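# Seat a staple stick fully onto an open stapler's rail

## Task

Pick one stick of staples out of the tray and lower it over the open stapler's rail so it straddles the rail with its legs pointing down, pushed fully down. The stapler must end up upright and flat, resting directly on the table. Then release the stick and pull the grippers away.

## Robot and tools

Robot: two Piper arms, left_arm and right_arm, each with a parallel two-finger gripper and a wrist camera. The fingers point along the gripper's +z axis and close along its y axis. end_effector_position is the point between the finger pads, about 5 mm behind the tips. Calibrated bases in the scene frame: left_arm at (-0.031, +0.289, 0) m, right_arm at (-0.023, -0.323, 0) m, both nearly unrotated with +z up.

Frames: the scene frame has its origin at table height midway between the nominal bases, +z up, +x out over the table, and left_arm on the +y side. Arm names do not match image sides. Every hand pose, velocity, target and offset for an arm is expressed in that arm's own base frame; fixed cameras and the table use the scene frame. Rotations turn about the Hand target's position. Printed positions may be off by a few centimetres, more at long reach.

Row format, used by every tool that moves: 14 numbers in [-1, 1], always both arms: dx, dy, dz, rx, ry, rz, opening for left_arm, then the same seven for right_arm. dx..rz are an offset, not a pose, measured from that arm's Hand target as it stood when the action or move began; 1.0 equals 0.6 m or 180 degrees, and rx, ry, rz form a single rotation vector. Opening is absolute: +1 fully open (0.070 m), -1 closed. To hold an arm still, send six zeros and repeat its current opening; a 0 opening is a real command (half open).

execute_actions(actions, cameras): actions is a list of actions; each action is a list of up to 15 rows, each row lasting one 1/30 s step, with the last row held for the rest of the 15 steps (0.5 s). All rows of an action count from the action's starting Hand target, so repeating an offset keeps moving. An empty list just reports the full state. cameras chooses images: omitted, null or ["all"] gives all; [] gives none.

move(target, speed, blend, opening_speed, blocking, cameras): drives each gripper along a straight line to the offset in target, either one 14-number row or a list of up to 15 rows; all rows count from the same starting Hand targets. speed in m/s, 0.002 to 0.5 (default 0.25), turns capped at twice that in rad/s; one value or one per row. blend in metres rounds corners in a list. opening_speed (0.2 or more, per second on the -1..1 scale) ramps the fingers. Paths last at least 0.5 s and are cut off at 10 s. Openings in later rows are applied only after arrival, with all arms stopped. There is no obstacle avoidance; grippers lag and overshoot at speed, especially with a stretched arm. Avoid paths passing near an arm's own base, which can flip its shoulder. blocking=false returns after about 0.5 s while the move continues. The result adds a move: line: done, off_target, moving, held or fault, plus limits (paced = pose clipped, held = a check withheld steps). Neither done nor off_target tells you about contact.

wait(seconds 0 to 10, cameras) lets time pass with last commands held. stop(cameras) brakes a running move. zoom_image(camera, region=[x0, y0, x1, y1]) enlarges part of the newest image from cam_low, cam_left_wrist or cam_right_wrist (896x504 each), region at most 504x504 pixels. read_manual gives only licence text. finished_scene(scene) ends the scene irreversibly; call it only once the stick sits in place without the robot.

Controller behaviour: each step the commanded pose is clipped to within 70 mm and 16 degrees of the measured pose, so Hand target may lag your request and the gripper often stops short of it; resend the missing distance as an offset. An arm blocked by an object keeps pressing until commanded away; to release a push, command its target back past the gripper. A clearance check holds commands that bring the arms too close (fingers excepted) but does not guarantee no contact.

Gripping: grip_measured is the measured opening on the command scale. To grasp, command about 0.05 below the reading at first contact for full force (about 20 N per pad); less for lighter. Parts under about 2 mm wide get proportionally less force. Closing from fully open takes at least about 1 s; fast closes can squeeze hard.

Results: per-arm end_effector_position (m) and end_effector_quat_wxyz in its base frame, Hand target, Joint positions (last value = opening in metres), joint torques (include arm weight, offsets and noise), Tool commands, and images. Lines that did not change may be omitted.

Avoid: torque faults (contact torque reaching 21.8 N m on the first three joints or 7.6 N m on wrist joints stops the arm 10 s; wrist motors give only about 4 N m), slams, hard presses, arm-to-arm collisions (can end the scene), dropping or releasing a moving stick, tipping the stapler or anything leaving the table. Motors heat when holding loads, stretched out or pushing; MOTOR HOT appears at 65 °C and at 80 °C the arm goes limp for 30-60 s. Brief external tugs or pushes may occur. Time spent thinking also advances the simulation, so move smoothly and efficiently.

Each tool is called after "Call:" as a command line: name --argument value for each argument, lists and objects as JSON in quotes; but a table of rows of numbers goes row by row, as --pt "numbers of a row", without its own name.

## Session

Call:
execute_actions --actions '[]'

Call:
zoom_image --camera "cam_low" --region '[200, 150, 640, 350]'

Scene clock: 0.00 s.
left_arm: end_effector_position=(+0.3037, -0.3656, +0.1410) grip_measured=+1.00 end_effector_quat_wxyz=(+0.189, -0.014, +0.980, -0.060) | right_arm: end_effector_position=(+0.3137, +0.0817, +0.2864) grip_measured=+1.00 end_effector_quat_wxyz=(+0.422, -0.038, +0.884, +0.198)
Joint positions: left_arm=[-0.995 2.009 -1.767 0.282 1.119 -1.109 0.07] | right_arm=[-0.022 1.08 -0.991 0.616 0.762 -0.379 0.07]
Joint torques (N m): no reading
Hand target: left_arm +0.3037, -0.3656, +0.1410; +0.189, -0.014, +0.980, -0.060 | right_arm +0.3137, +0.0817, +0.2864; +0.422, -0.038, +0.884, +0.198
Tool commands: left_gripper/opening=+1.0 right_gripper/opening=+1.0

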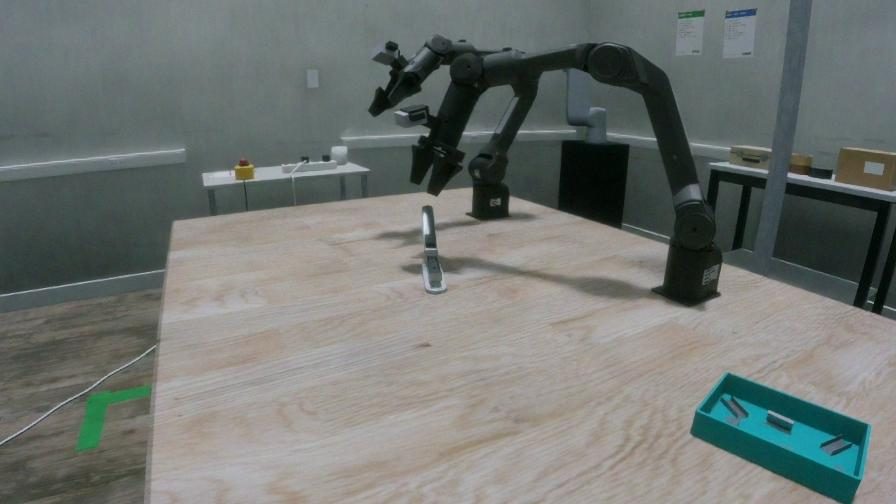

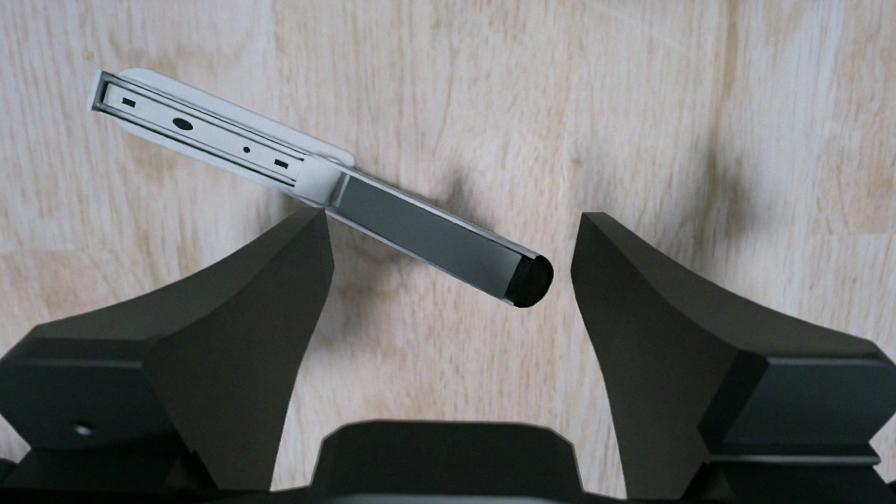

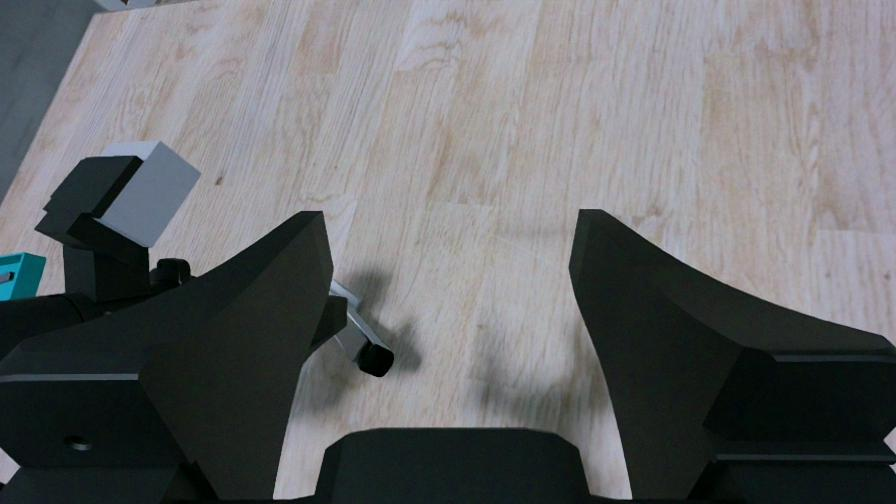

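Scaled by 1.145.

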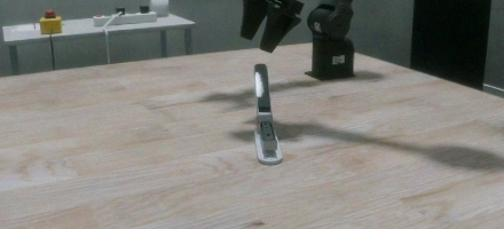

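Call:
move --pt "0.094 0.476 0.098 -0.008 0.065 0.13 1 0 0 0 0 0 0 1" --pt "-0.1645 0.9677 0.015 -0.0157 0.1298 0.2595 1 0 0 0 0 0 0 1" --speed 0.3 --blend 0.08 --cameras '["cam_low","cam_left_wrist"]'

Scene clock: 115.17 s.
left_arm: end_effector_position=(+0.2052, +0.2153, +0.1494) grip_measured=+1.00 end_effector_quat_wxyz=(+0.055, -0.414, +0.908, +0.021) | right_arm: end_effector_position=(+0.3137, +0.0817, +0.2864) grip_measured=+1.00 end_effector_quat_wxyz=(+0.422, -0.038, +0.884, +0.198)
Joint positions: left_arm=[0.81 1.514 -1.19 -0.001 1.216 -0.044 0.07] | right_arm=[-0.022 1.08 -0.991 0.616 0.762 -0.379 0.07]
Joint torques (N m): left_arm=[-0.5 -4.55 -5.3 -0.14 -0.04 0.18] | right_arm=[0.4 -1.52 -3.79 0.34 -0.62 -0.05]
Hand target: left_arm +0.2050, +0.2151, +0.1500; +0.000, -0.415, +0.910, +0.000 | right_arm +0.3137, +0.0817, +0.2864; +0.422, -0.038, +0.884, +0.198
Off the commanded pose: left_arm 0.001 m, 7 deg | right_arm 0.000 m, 0 deg.
joint sent to its limit (left arm) — joint 5 (wrist pitch), upper limit. The joint targets are off in orientation, not in position.
move: off_target (left_arm)
Images, in order: cam_low, cam_left_wrist.

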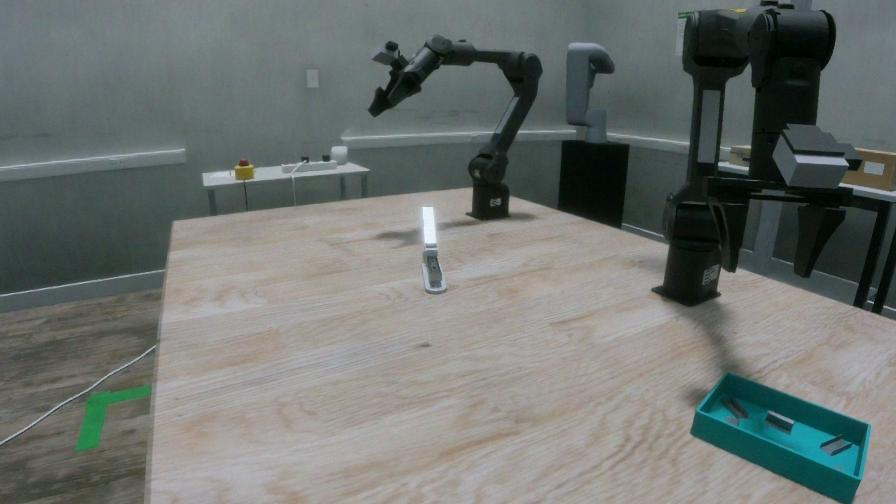

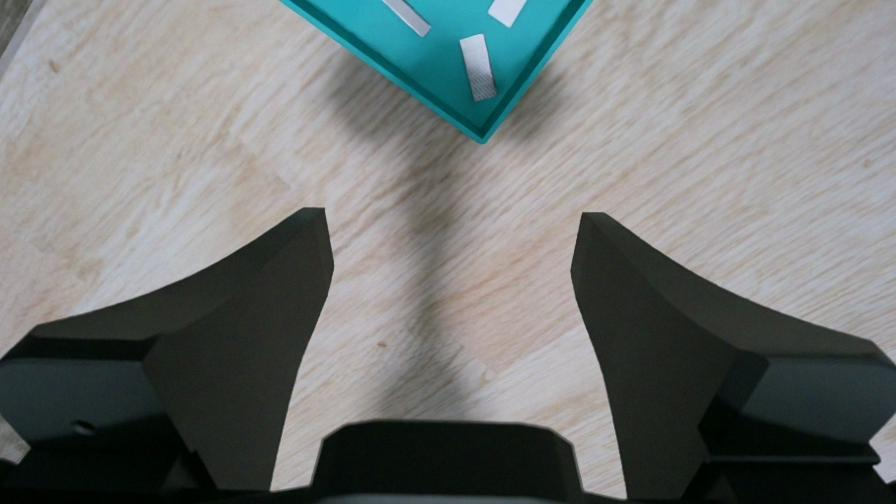

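Call:
move --target '[0.0417,0.0583,-0.0667,0,0,0,1,0,0,0,0,0,0,1]' --speed 0.2 --cameras '["cam_left_wrist"]'

Call:
zoom_image --camera "cam_left_wrist" --region '[180, 0, 660, 250]'

Scene clock: 132.87 s.
left_arm: end_effector_position=(+0.2302, +0.2501, +0.1095) grip_measured=+1.00 end_effector_quat_wxyz=(+0.009, -0.415, +0.910, +0.003) | right_arm: end_effector_position=(+0.3137, +0.0817, +0.2864) grip_measured=+1.00 end_effector_quat_wxyz=(+0.422, -0.038, +0.884, +0.198)
Joint positions: left_arm=[0.828 1.762 -1.34 -0.001 1.216 -0.027 0.07] | right_arm=[-0.022 1.08 -0.991 0.616 0.762 -0.379 0.07]
Joint torques (N m): left_arm=[0.77 -6.05 -4.9 0.07 0.03 0.43] | right_arm=[0.66 -1.54 -3.94 0.34 -0.6 -0.02]
Hand target: left_arm +0.2301, +0.2501, +0.1100; +0.000, -0.415, +0.910, +0.000 | right_arm +0.3137, +0.0817, +0.2864; +0.422, -0.038, +0.884, +0.198
Off the commanded pose: left_arm 0.000 m, 1 deg | right_arm 0.000 m, 0 deg.
joint sent to its limit (left arm) — joint 5 (wrist pitch), upper limit. The joint targets still meet the commanded pose.
move: done
Images, in order: cam_left_wrist.

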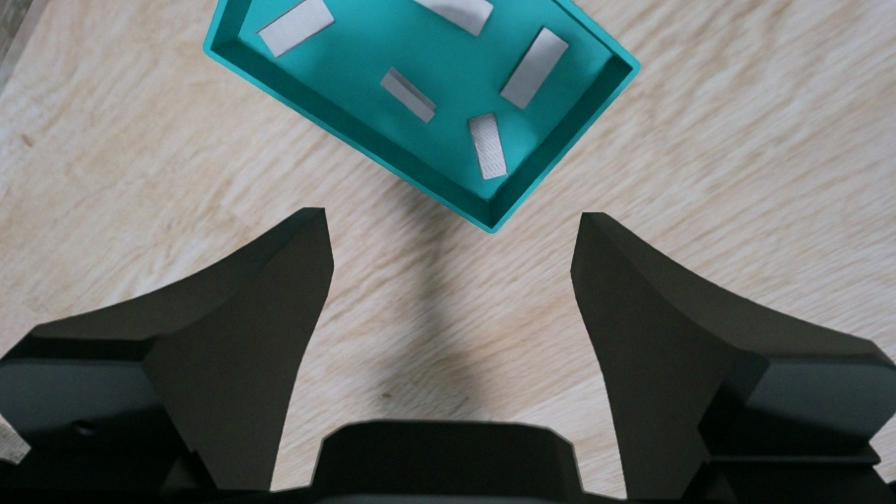

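Scaled by 1.050.

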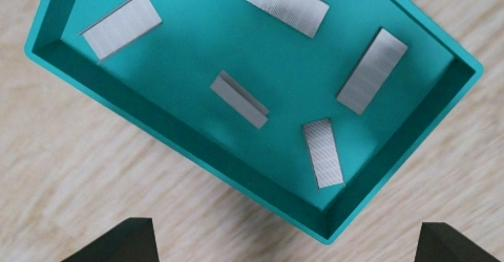

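Call:
zoom_image --camera "cam_left_wrist" --region '[450, 10, 590, 190]'

Call:
zoom_image --camera "cam_left_wrist" --region '[240, 0, 500, 135]'

Scaled by 2.800.

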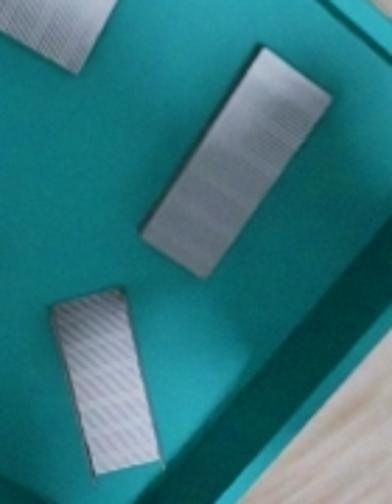

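Scaled by 1.938.

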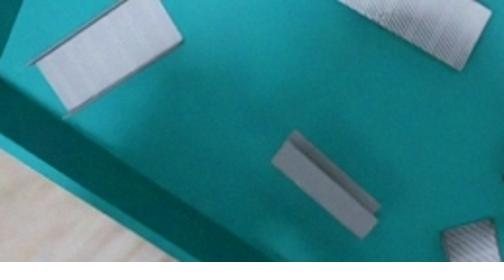

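Call:
move --target '[0.079,-0.006,-0.1,0,0,-0.1756,-0.2,0,0,0,0,0,0,1]' --speed 0.15 --cameras '["cam_left_wrist"]'

Call:
zoom_image --camera "cam_left_wrist" --region '[380, 100, 520, 240]'

Scene clock: 204.37 s.
left_arm: end_effector_position=(+0.2775, +0.2462, +0.0495) grip_measured=-0.20 end_effector_quat_wxyz=(+0.000, -0.151, +0.989, -0.001) | right_arm: end_effector_position=(+0.3137, +0.0817, +0.2864) grip_measured=+1.00 end_effector_quat_wxyz=(+0.422, -0.038, +0.884, +0.198)
Joint positions: left_arm=[0.727 1.949 -1.367 -0.002 1.077 0.425 0.028] | right_arm=[-0.022 1.08 -0.991 0.616 0.762 -0.379 0.07]
Joint torques (N m): left_arm=[-0.04 -6.2 -5.77 0.04 -0.08 0.18] | right_arm=[0.72 -1.58 -4.07 0.31 -0.6 -0.03]
Hand target: left_arm +0.2775, +0.2464, +0.0500; +0.000, -0.151, +0.989, +0.000 | right_arm +0.3137, +0.0817, +0.2864; +0.422, -0.038, +0.884, +0.198
Off the commanded pose: left_arm 0.000 m, 0 deg | right_arm 0.000 m, 0 deg.
move: done
Images, in order: cam_left_wrist.

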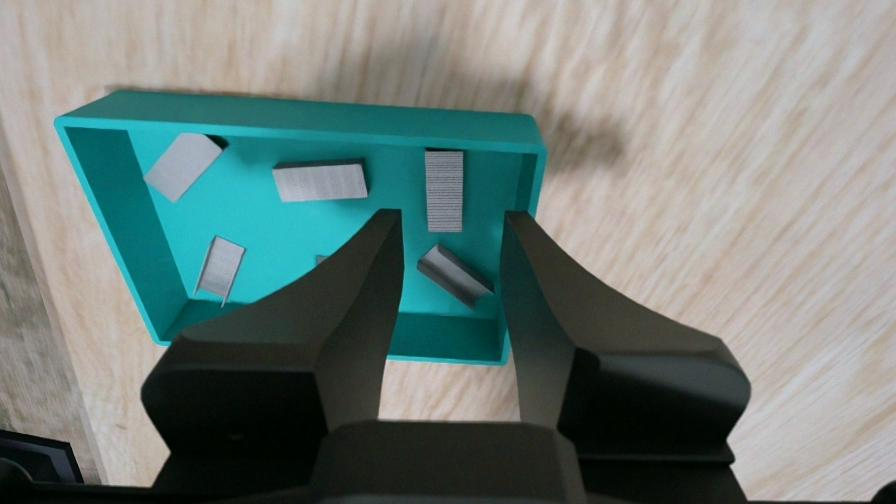

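Scaled by 3.600.

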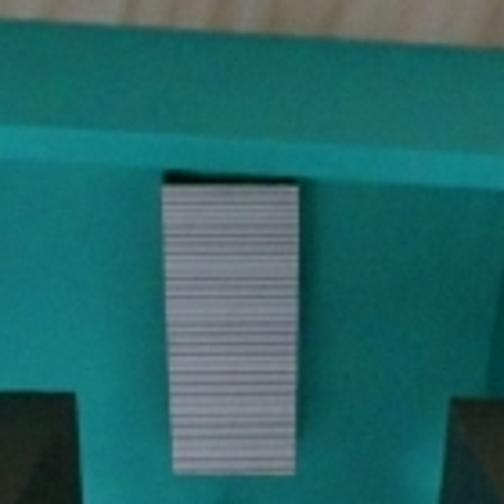

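Call:
move --target '[-0.0093,0.0018,-0.0417,0,0,0,-0.43,0,0,0,0,0,0,1]' --speed 0.08 --cameras '["cam_left_wrist"]'

Call:
zoom_image --camera "cam_left_wrist" --region '[380, 140, 520, 280]'

Scene clock: 233.67 s.
left_arm: end_effector_position=(+0.2717, +0.2473, +0.0244) grip_measured=-0.43 end_effector_quat_wxyz=(+0.000, -0.151, +0.988, -0.001) | right_arm: end_effector_position=(+0.3137, +0.0817, +0.2864) grip_measured=+1.00 end_effector_quat_wxyz=(+0.422, -0.038, +0.884, +0.198)
Joint positions: left_arm=[0.739 1.977 -1.301 -0.002 0.983 0.436 0.02] | right_arm=[-0.022 1.08 -0.991 0.616 0.762 -0.379 0.07]
Joint torques (N m): left_arm=[0.6 -6.11 -5.69 -0.01 0.03 0.38] | right_arm=[0.56 -1.71 -3.94 0.33 -0.64 -0.02]
Hand target: left_arm +0.2719, +0.2475, +0.0249; +0.000, -0.151, +0.989, +0.000 | right_arm +0.3137, +0.0817, +0.2864; +0.422, -0.038, +0.884, +0.198
Off the commanded pose: left_arm 0.001 m, 0 deg | right_arm 0.000 m, 0 deg.
move: done
Images, in order: cam_left_wrist.

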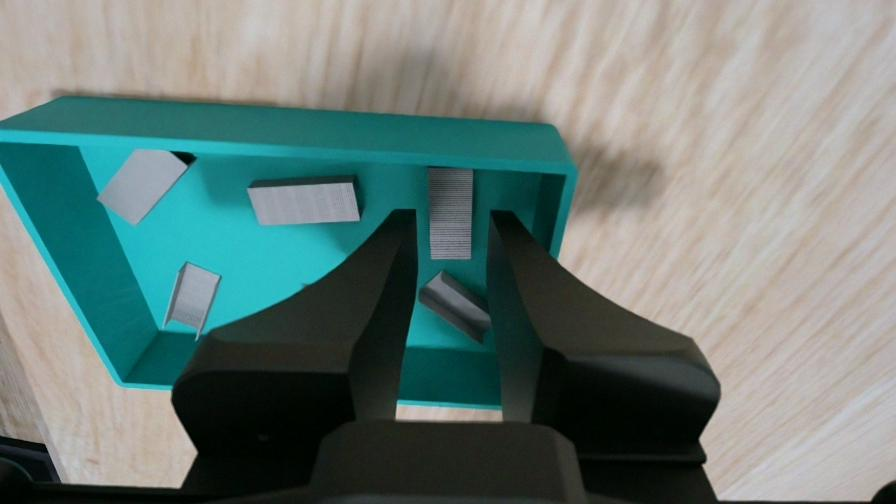

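Scaled by 3.600.

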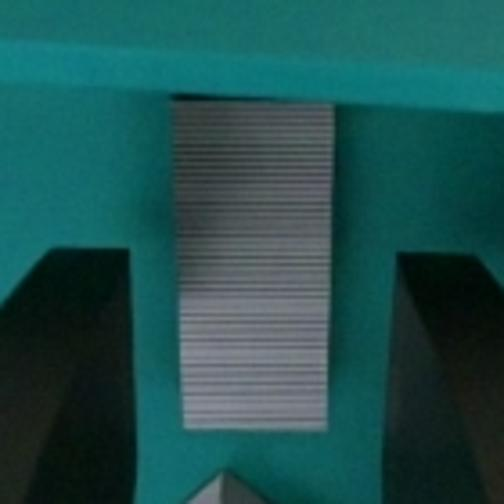

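Call:
move --target '[-0.0002,0.0008,-0.02,0,0,0,-0.43,0,0,0,0,0,0,1]' --speed 0.06 --cameras '["cam_left_wrist"]'

Call:
zoom_image --camera "cam_left_wrist" --region '[380, 160, 520, 300]'

Scene clock: 247.93 s.
left_arm: end_effector_position=(+0.2721, +0.2477, +0.0129) grip_measured=-0.43 end_effector_quat_wxyz=(+0.001, -0.151, +0.989, -0.001) | right_arm: end_effector_position=(+0.3137, +0.0817, +0.2864) grip_measured=+1.00 end_effector_quat_wxyz=(+0.422, -0.038, +0.884, +0.198)
Joint positions: left_arm=[0.739 1.998 -1.283 -0.002 0.943 0.437 0.02] | right_arm=[-0.022 1.08 -0.991 0.616 0.762 -0.379 0.07]
Joint torques (N m): left_arm=[0.75 -5.68 -4.7 -0.17 -0.04 0.45] | right_arm=[0.49 -1.51 -3.97 0.31 -0.59 0]
Hand target: left_arm +0.2718, +0.2480, +0.0129; +0.000, -0.151, +0.989, +0.000 | right_arm +0.3137, +0.0817, +0.2864; +0.422, -0.038, +0.884, +0.198
Off the commanded pose: left_arm 0.000 m, 0 deg | right_arm 0.000 m, 0 deg.
move: done
Images, in order: cam_left_wrist.

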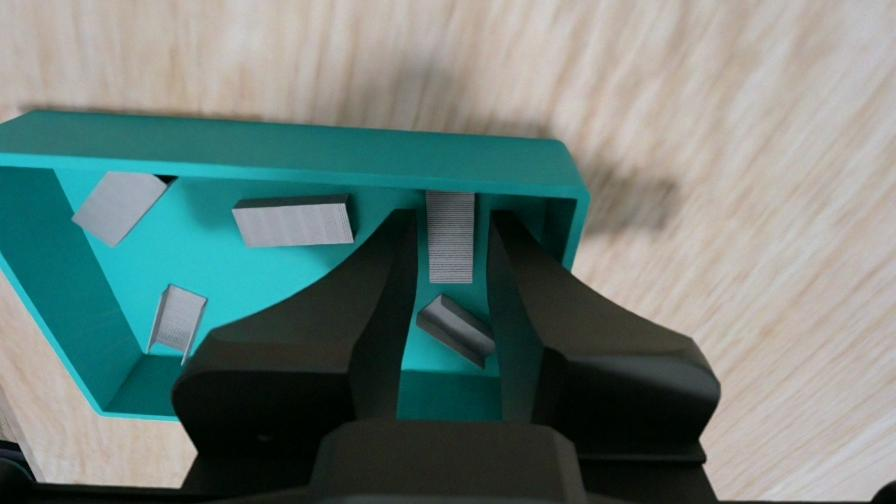

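Scaled by 3.600.

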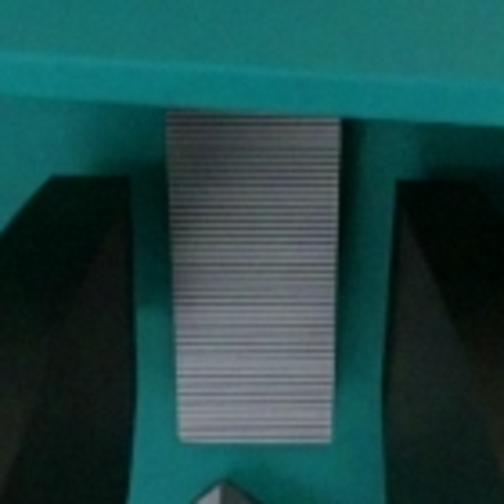

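Call:
move --target '[-0.0008,0.0008,-0.005,0,0,0,-0.43,0,0,0,0,0,0,1]' --speed 0.03 --cameras '[]'

Call:
execute_actions --actions '[]' --cameras '["cam_left_wrist"]'

Call:
zoom_image --camera "cam_left_wrist" --region '[380, 160, 520, 300]'

Scene clock: 260.67 s.
Off the commanded pose: left_arm 0.000 m, 0 deg | right_arm 0.000 m, 0 deg.
move: done

Scene clock: 260.67 s.
left_arm: end_effector_position=(+0.2715, +0.2484, +0.0101) grip_measured=-0.43 end_effector_quat_wxyz=(+0.001, -0.152, +0.988, -0.001) | right_arm: end_effector_position=(+0.3137, +0.0817, +0.2864) grip_measured=+1.00 end_effector_quat_wxyz=(+0.422, -0.038, +0.884, +0.198)
Joint positions: left_arm=[0.742 2.003 -1.279 -0.002 0.934 0.439 0.02] | right_arm=[-0.022 1.08 -0.991 0.616 0.762 -0.379 0.07]
Joint torques (N m): left_arm=[0.65 -5.37 -4.25 -0.15 -0.16 0.43] | right_arm=[0.6 -1.44 -4.02 0.31 -0.59 -0.02]
Hand target: left_arm +0.2713, +0.2485, +0.0099; +0.000, -0.151, +0.989, +0.000 | right_arm +0.3137, +0.0817, +0.2864; +0.422, -0.038, +0.884, +0.198
Tool commands: left_gripper/opening=-0.43 right_gripper/opening=+1.0
Off the commanded pose: left_arm 0.000 m, 0 deg | right_arm 0.000 m, 0 deg.
Images, in order (width x height): cam_left_wrist 896x504.

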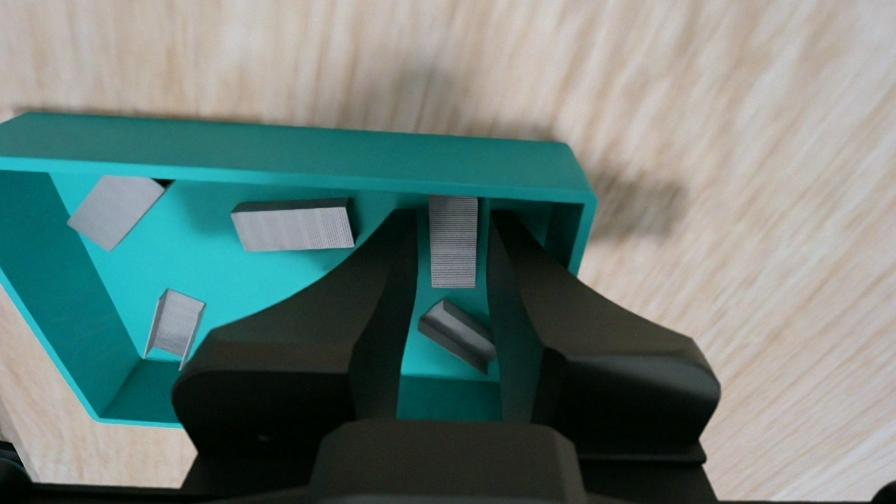

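Scaled by 3.600.

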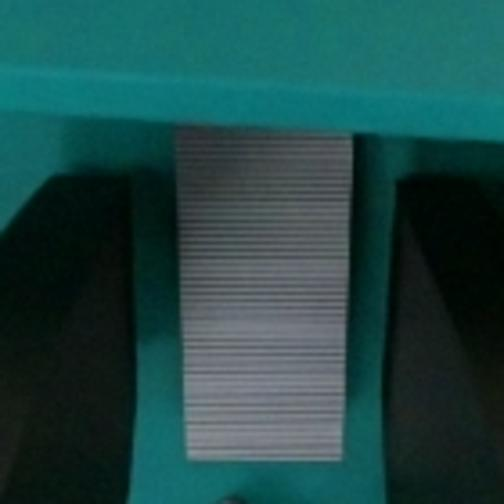

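Call:
move --target '[0,0,-0.0025,0,0,0,-0.43,0,0,0,0,0,0,1]' --speed 0.03 --cameras '[]'

Call:
execute_actions --actions '[]' --cameras '["cam_left_wrist"]'

Call:
zoom_image --camera "cam_left_wrist" --region '[380, 160, 520, 300]'

Scene clock: 272.00 s.
Off the commanded pose: left_arm 0.000 m, 0 deg | right_arm 0.000 m, 0 deg.
move: done

Scene clock: 272.00 s.
left_arm: end_effector_position=(+0.2716, +0.2486, +0.0087) grip_measured=-0.43 end_effector_quat_wxyz=(+0.001, -0.152, +0.988, +0.000) | right_arm: end_effector_position=(+0.3137, +0.0817, +0.2864) grip_measured=+1.00 end_effector_quat_wxyz=(+0.422, -0.038, +0.884, +0.198)
Joint positions: left_arm=[0.742 2.006 -1.277 -0.002 0.929 0.439 0.02] | right_arm=[-0.022 1.08 -0.991 0.616 0.762 -0.379 0.07]
Joint torques (N m): left_arm=[0.13 -5.2 -4.32 -0.16 -0.18 0.32] | right_arm=[0.73 -1.63 -3.94 0.31 -0.54 -0.02]
Hand target: left_arm +0.2713, +0.2485, +0.0084; +0.000, -0.151, +0.989, +0.000 | right_arm +0.3137, +0.0817, +0.2864; +0.422, -0.038, +0.884, +0.198
Tool commands: left_gripper/opening=-0.43 right_gripper/opening=+1.0
Off the commanded pose: left_arm 0.000 m, 0 deg | right_arm 0.000 m, 0 deg.
Images, in order (width x height): cam_left_wrist 896x504.

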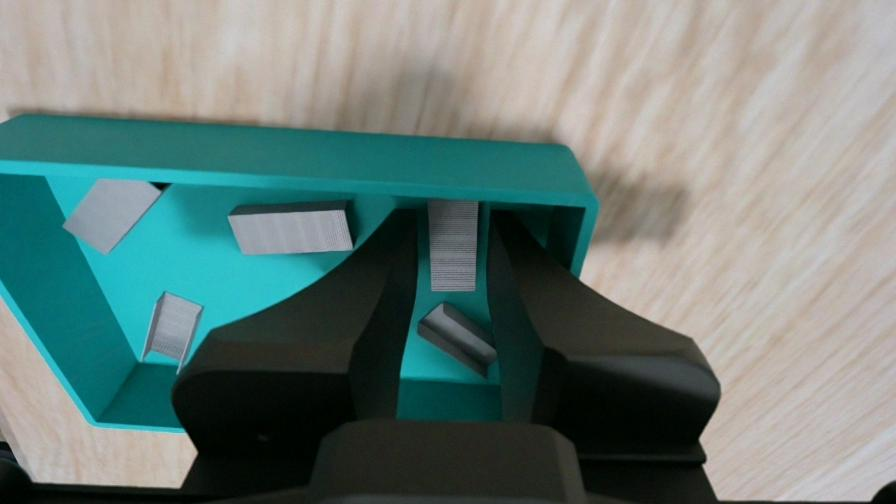

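Scaled by 3.600.

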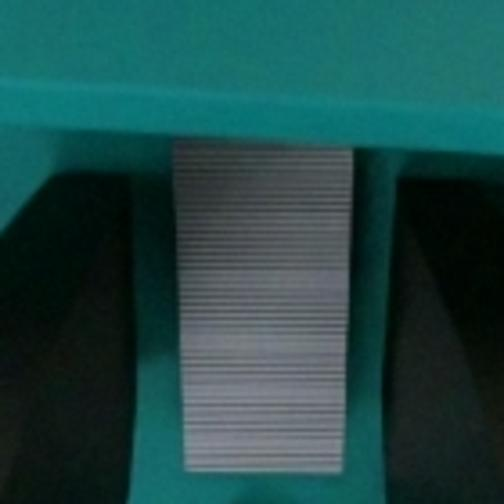

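Call:
move --target '[0,0,-0.003,0,0,0,-0.43,0,0,0,0,0,0,1]' --speed 0.03 --cameras '[]'

Call:
wait --seconds 0 --cameras '[]'

Scene clock: 298.93 s.
Off the commanded pose: left_arm 0.000 m, 0 deg | right_arm 0.000 m, 0 deg.
move: done

Scene clock: 298.93 s.
left_arm: end_effector_position=(+0.2715, +0.2485, +0.0070) grip_measured=-0.43 end_effector_quat_wxyz=(+0.001, -0.152, +0.988, -0.001) | right_arm: end_effector_position=(+0.3137, +0.0817, +0.2864) grip_measured=+1.00 end_effector_quat_wxyz=(+0.422, -0.038, +0.884, +0.198)
Joint positions: left_arm=[0.742 2.009 -1.274 -0.002 0.924 0.439 0.02] | right_arm=[-0.022 1.08 -0.991 0.616 0.762 -0.379 0.07]
Joint torques (N m): left_arm=[-0.32 -4.8 -4.41 -0.15 -0.19 0.28] | right_arm=[0.83 -1.38 -3.91 0.31 -0.56 0]
Hand target: left_arm +0.2713, +0.2485, +0.0066; +0.000, -0.151, +0.989, +0.000 | right_arm +0.3137, +0.0817, +0.2864; +0.422, -0.038, +0.884, +0.198
Tool commands: left_gripper/opening=-0.43 right_gripper/opening=+1.0
Off the commanded pose: left_arm 0.000 m, 0 deg | right_arm 0.000 m, 0 deg.

Call:
move --target '[0,0,-0.0025,0,0,0,-0.43,0,0,0,0,0,0,1]' --speed 0.03 --cameras '[]'

Call:
wait --seconds 0 --cameras '["cam_left_wrist"]'

Call:
zoom_image --camera "cam_left_wrist" --region '[380, 160, 520, 300]'

Scene clock: 306.83 s.
Off the commanded pose: left_arm 0.001 m, 0 deg | right_arm 0.000 m, 0 deg.
move: done

Scene clock: 306.83 s.
left_arm: end_effector_position=(+0.2715, +0.2484, +0.0066) grip_measured=-0.43 end_effector_quat_wxyz=(+0.001, -0.152, +0.988, +0.000) | right_arm: end_effector_position=(+0.3137, +0.0817, +0.2864) grip_measured=+1.00 end_effector_quat_wxyz=(+0.422, -0.038, +0.884, +0.198)
Joint positions: left_arm=[0.742 2.009 -1.273 -0.002 0.921 0.439 0.02] | right_arm=[-0.022 1.08 -0.991 0.616 0.762 -0.379 0.07]
Joint torques (N m): left_arm=[-0.68 -0.1 -1.78 -0.13 -1.34 0.25] | right_arm=[0.58 -1.33 -3.89 0.29 -0.57 0]
Hand target: left_arm +0.2713, +0.2485, +0.0051; +0.000, -0.151, +0.989, +0.000 | right_arm +0.3137, +0.0817, +0.2864; +0.422, -0.038, +0.884, +0.198
Tool commands: left_gripper/opening=-0.43 right_gripper/opening=+1.0
Off the commanded pose: left_arm 0.001 m, 0 deg | right_arm 0.000 m, 0 deg.
Images, in order: cam_left_wrist.

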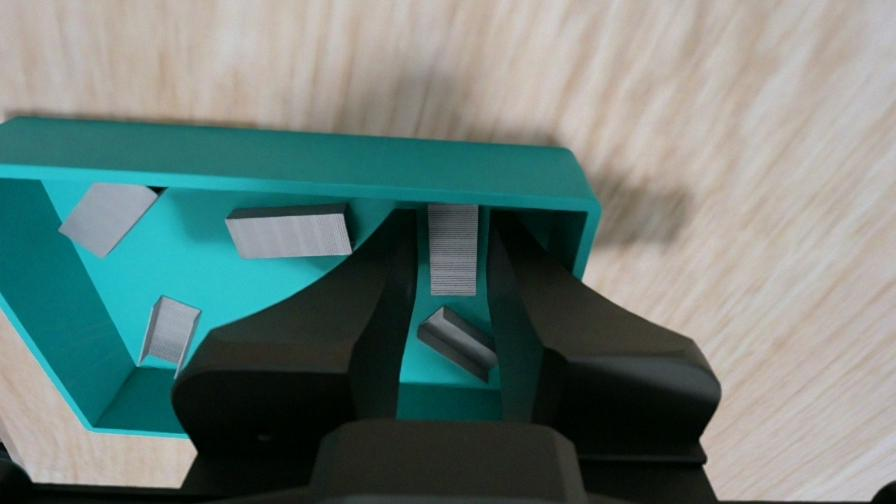

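Scaled by 3.600.

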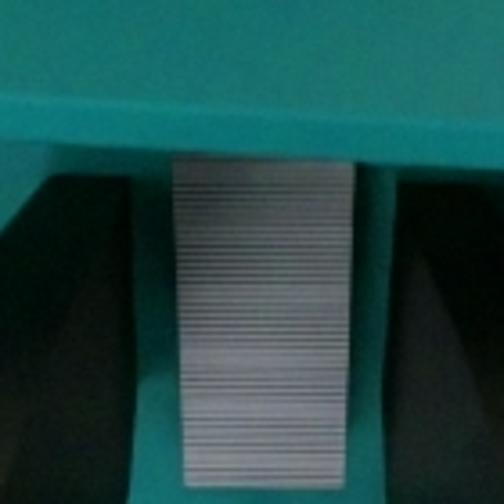

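Call:
move --target '[0,0,0.0055,0,0,0,-0.43,0,0,0,0,0,0,1]' --speed 0.03 --cameras '[]'

Call:
move --target '[0,0,0,0,0,0,-0.72,0,0,0,0,0,0,1]' --opening_speed 0.25 --cameras '["cam_left_wrist"]'

Call:
zoom_image --camera "cam_left_wrist" --region '[380, 160, 520, 300]'

Scene clock: 318.80 s.
Off the commanded pose: left_arm 0.002 m, 0 deg | right_arm 0.000 m, 0 deg.
move: done

Scene clock: 320.17 s.
left_arm: end_effector_position=(+0.2712, +0.2484, +0.0082) grip_measured=-0.64 end_effector_quat_wxyz=(+0.000, -0.151, +0.988, -0.001) | right_arm: end_effector_position=(+0.3137, +0.0817, +0.2864) grip_measured=+1.00 end_effector_quat_wxyz=(+0.422, -0.038, +0.884, +0.198)
Joint positions: left_arm=[0.742 2.007 -1.276 -0.001 0.929 0.439 0.013] | right_arm=[-0.022 1.08 -0.991 0.616 0.762 -0.379 0.07]
Joint torques (N m): left_arm=[0.51 -6.97 -5.62 -0.19 -0.2 0.31] | right_arm=[0.68 -1.43 -4.12 0.24 -0.55 0.02]
Hand target: left_arm +0.2713, +0.2485, +0.0084; +0.000, -0.151, +0.989, +0.000 | right_arm +0.3137, +0.0817, +0.2864; +0.422, -0.038, +0.884, +0.198
Off the commanded pose: left_arm 0.000 m, 0 deg | right_arm 0.000 m, 0 deg.
move: done
Images, in order: cam_left_wrist.

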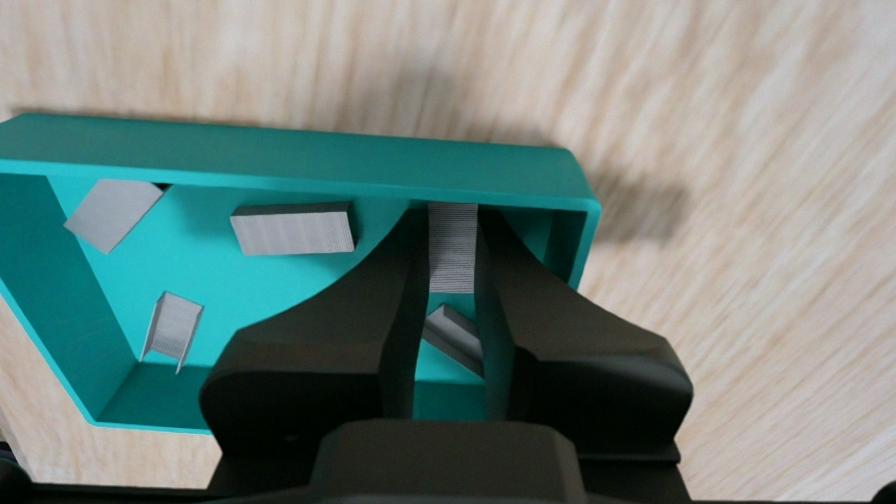

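Scaled by 3.600.

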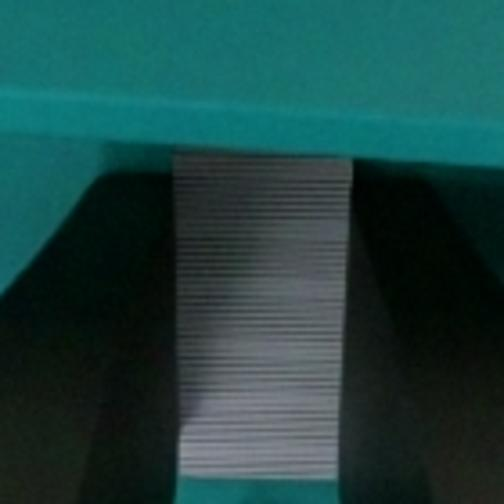

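Call:
move --pt "0 0 0.186 0 0 0 -0.72 0 0 0 0 0 0 1" --pt "0.1212 -0.8358 0.1277 0 0 0.2756 -0.72 0 0 0 0 0 0 1" --speed '[0.1,0.25]' --blend 0.03

Call:
zoom_image --camera "cam_left_wrist" --region '[360, 50, 540, 320]'

Scene clock: 373.77 s.
left_arm: end_effector_position=(+0.3438, -0.2534, +0.0845) grip_measured=-0.64 end_effector_quat_wxyz=(+0.012, -0.551, +0.834, -0.032) | right_arm: end_effector_position=(+0.3137, +0.0817, +0.2864) grip_measured=+1.00 end_effector_quat_wxyz=(+0.422, -0.038, +0.884, +0.198)
Joint positions: left_arm=[-0.636 2.053 -1.68 0.001 1.216 -1.804 0.013] | right_arm=[-0.022 1.08 -0.991 0.616 0.762 -0.379 0.07]
Joint torques (N m): left_arm=[0.91 -7.39 -5.07 0.07 -0.05 0.47] | right_arm=[0.45 -1.62 -3.97 0.3 -0.57 0.05]
Hand target: left_arm +0.3440, -0.2530, +0.0851; +0.000, -0.552, +0.834, +0.000 | right_arm +0.3137, +0.0817, +0.2864; +0.422, -0.038, +0.884, +0.198
Off the commanded pose: left_arm 0.001 m, 4 deg | right_arm 0.000 m, 0 deg.
joint sent to its limit (left arm) — joint 5 (wrist pitch), upper limit. The joint targets are off in orientation, not in position.
move: off_target (left_arm)

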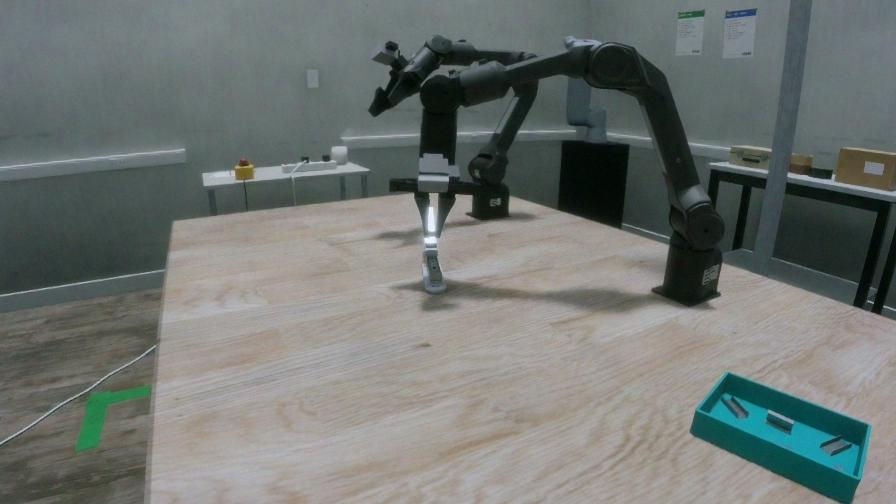

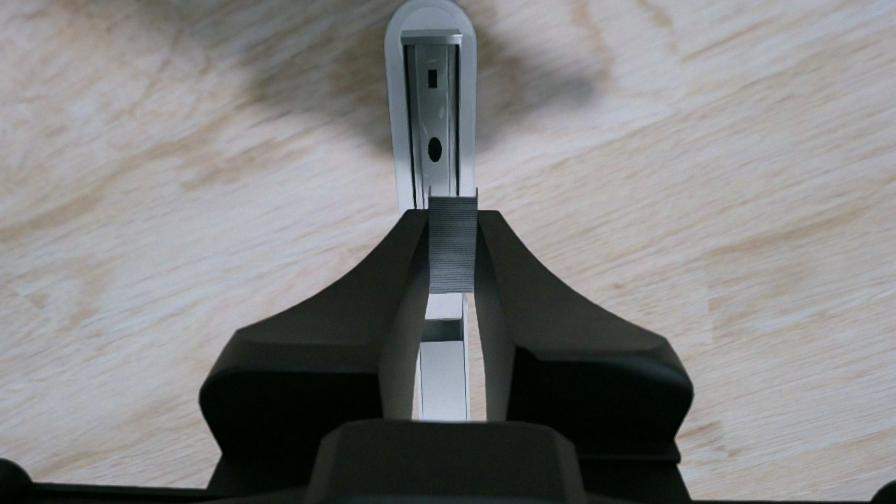

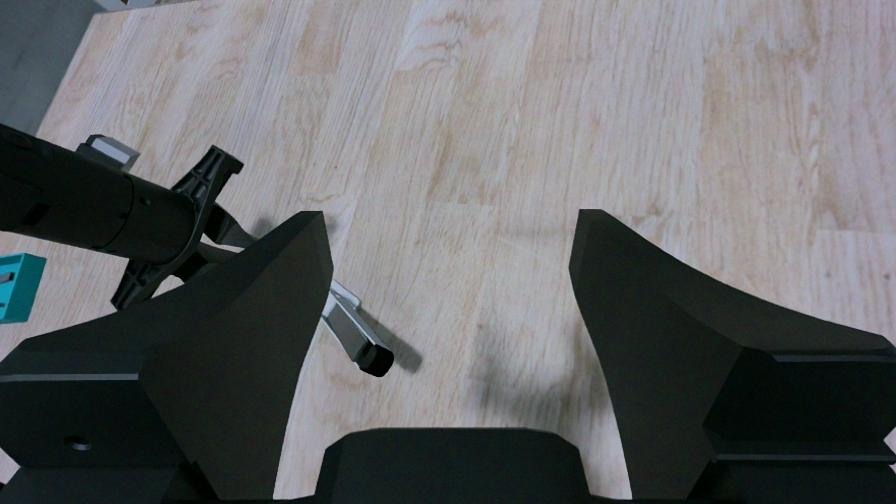

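Scaled by 1.867.

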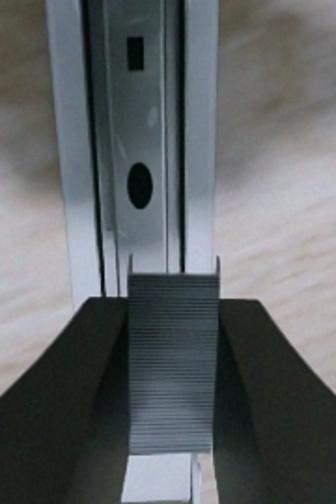

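Call:
move --target '[0,0.01,-0.05,0,0,0,-0.72,0,0,0,0,0,0,1]' --speed 0.1 --cameras '["cam_left_wrist"]'

Call:
zoom_image --camera "cam_left_wrist" --region '[390, 90, 510, 240]'

Call:
zoom_image --camera "cam_left_wrist" --region '[400, 190, 500, 350]'

Scene clock: 404.87 s.
left_arm: end_effector_position=(+0.3435, -0.2468, +0.0541) grip_measured=-0.64 end_effector_quat_wxyz=(+0.000, -0.552, +0.834, +0.001) | right_arm: end_effector_position=(+0.3137, +0.0817, +0.2864) grip_measured=+1.00 end_effector_quat_wxyz=(+0.422, -0.038, +0.884, +0.198)
Joint positions: left_arm=[-0.624 2.123 -1.678 0.001 1.215 -1.792 0.013] | right_arm=[-0.022 1.08 -0.991 0.616 0.762 -0.379 0.07]
Joint torques (N m): left_arm=[0.34 -7.86 -5.91 -0.01 -0.13 0.39] | right_arm=[0.45 -1.4 -4.08 0.26 -0.55 0.07]
Hand target: left_arm +0.3440, -0.2470, +0.0551; +0.000, -0.552, +0.834, +0.000 | right_arm +0.3137, +0.0817, +0.2864; +0.422, -0.038, +0.884, +0.198
Off the commanded pose: left_arm 0.001 m, 0 deg | right_arm 0.000 m, 0 deg.
move: done
Images, in order: cam_left_wrist.

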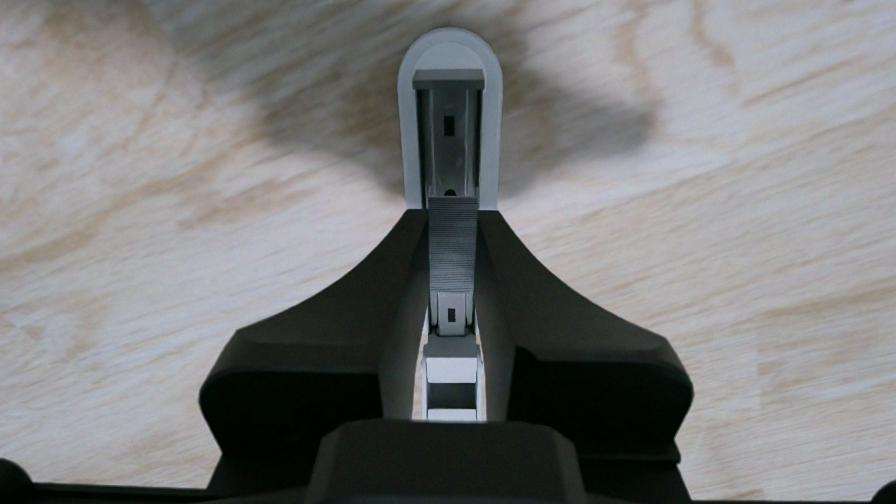

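Scaled by 3.360.

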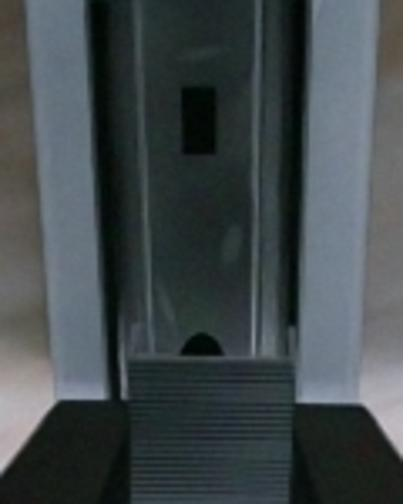

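Scaled by 3.150.

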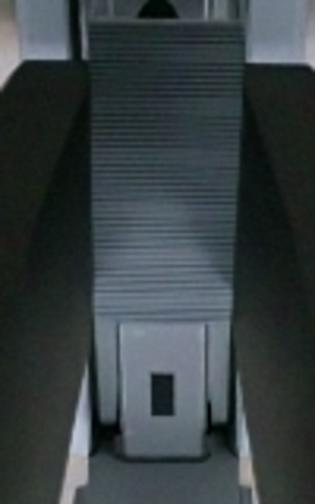

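Call:
move --target '[-0.001,0.0005,-0.0225,0,0,0.0055,-0.72,0,0,0,0,0,0,1]' --speed 0.06 --cameras '["cam_left_wrist"]'

Call:
zoom_image --camera "cam_left_wrist" --region '[390, 80, 510, 240]'

Call:
zoom_image --camera "cam_left_wrist" --region '[400, 190, 500, 350]'

Scene clock: 428.83 s.
left_arm: end_effector_position=(+0.3433, -0.2467, +0.0413) grip_measured=-0.64 end_effector_quat_wxyz=(+0.001, -0.559, +0.829, +0.000) | right_arm: end_effector_position=(+0.3137, +0.0817, +0.2864) grip_measured=+1.00 end_effector_quat_wxyz=(+0.422, -0.038, +0.884, +0.198)
Joint positions: left_arm=[-0.624 2.134 -1.644 0.001 1.167 -1.81 0.013] | right_arm=[-0.022 1.08 -0.991 0.616 0.762 -0.379 0.07]
Joint torques (N m): left_arm=[-0.74 -6.58 -5.82 0.15 0.06 0.29] | right_arm=[0.75 -1.54 -3.61 0.26 -0.56 0.02]
Hand target: left_arm +0.3434, -0.2467, +0.0416; +0.000, -0.559, +0.829, +0.000 | right_arm +0.3137, +0.0817, +0.2864; +0.422, -0.038, +0.884, +0.198
Off the commanded pose: left_arm 0.000 m, 0 deg | right_arm 0.000 m, 0 deg.
move: done
Images, in order: cam_left_wrist.

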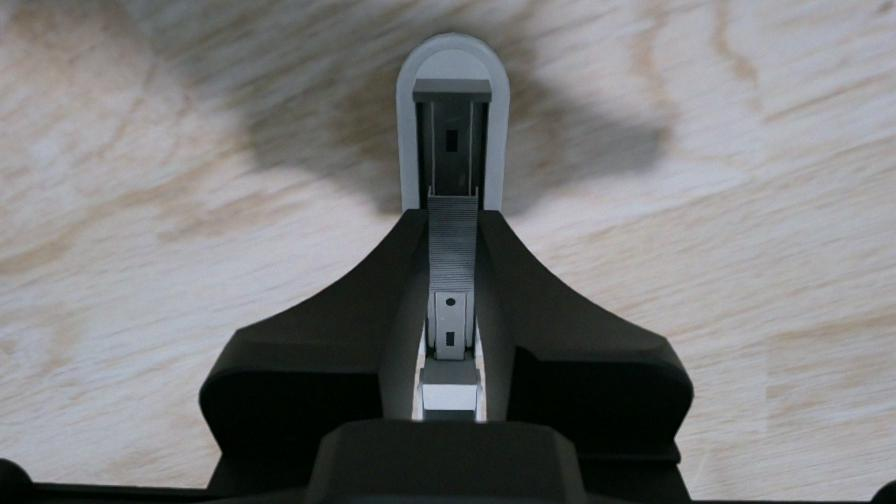

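Scaled by 3.150.

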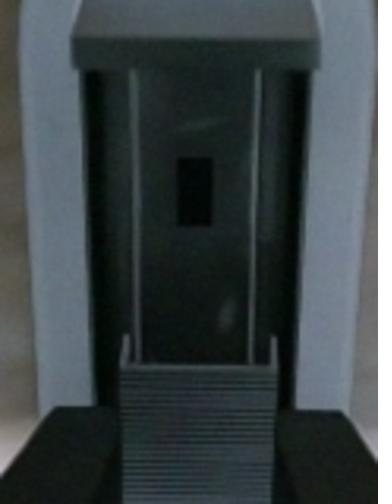

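Scaled by 3.150.

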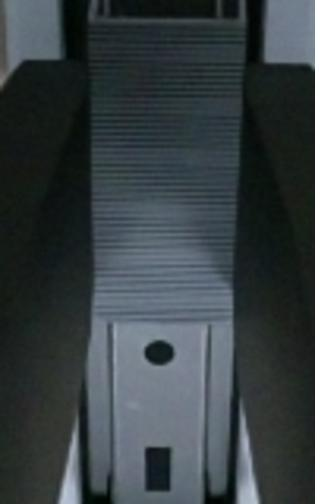

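Call:
move --target '[-0.0005,0.0002,-0.009,0,0,0,-0.72,0,0,0,0,0,0,1]' --speed 0.04 --cameras '["cam_left_wrist"]'

Call:
zoom_image --camera "cam_left_wrist" --region '[390, 80, 510, 240]'

Call:
zoom_image --camera "cam_left_wrist" --region '[400, 190, 500, 350]'

Scene clock: 446.47 s.
left_arm: end_effector_position=(+0.3432, -0.2466, +0.0366) grip_measured=-0.64 end_effector_quat_wxyz=(+0.001, -0.559, +0.829, -0.001) | right_arm: end_effector_position=(+0.3137, +0.0817, +0.2864) grip_measured=+1.00 end_effector_quat_wxyz=(+0.422, -0.038, +0.884, +0.198)
Joint positions: left_arm=[-0.624 2.138 -1.632 0.001 1.15 -1.81 0.013] | right_arm=[-0.022 1.08 -0.991 0.616 0.762 -0.379 0.07]
Joint torques (N m): left_arm=[-0.45 -6.04 -4.97 0.15 -0.07 0.31] | right_arm=[0.52 -1.26 -4.03 0.22 -0.53 0.02]
Hand target: left_arm +0.3431, -0.2466, +0.0362; +0.000, -0.559, +0.829, +0.000 | right_arm +0.3137, +0.0817, +0.2864; +0.422, -0.038, +0.884, +0.198
Off the commanded pose: left_arm 0.000 m, 0 deg | right_arm 0.000 m, 0 deg.
move: done
Images, in order: cam_left_wrist.

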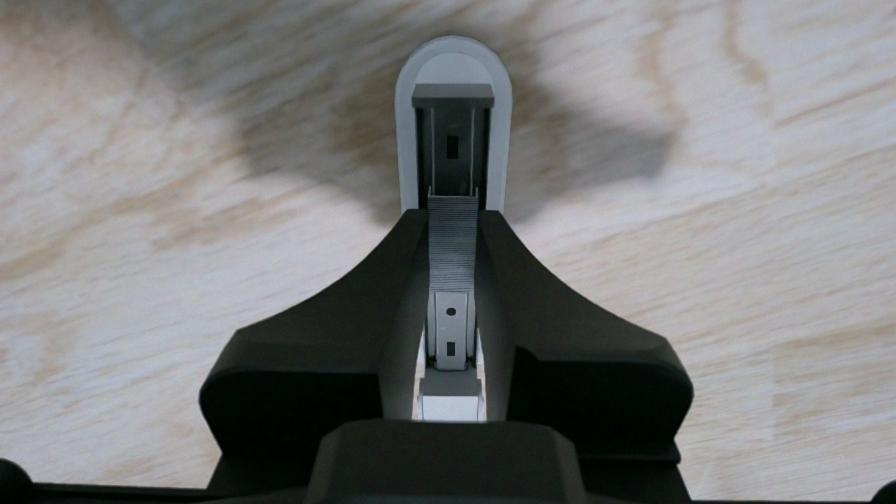

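Scaled by 3.150.

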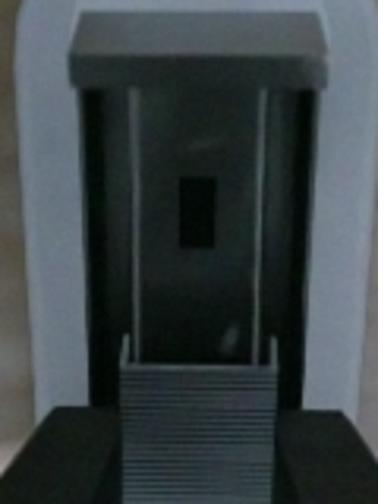

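Scaled by 3.150.

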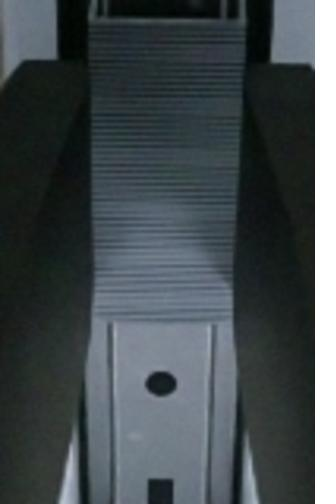

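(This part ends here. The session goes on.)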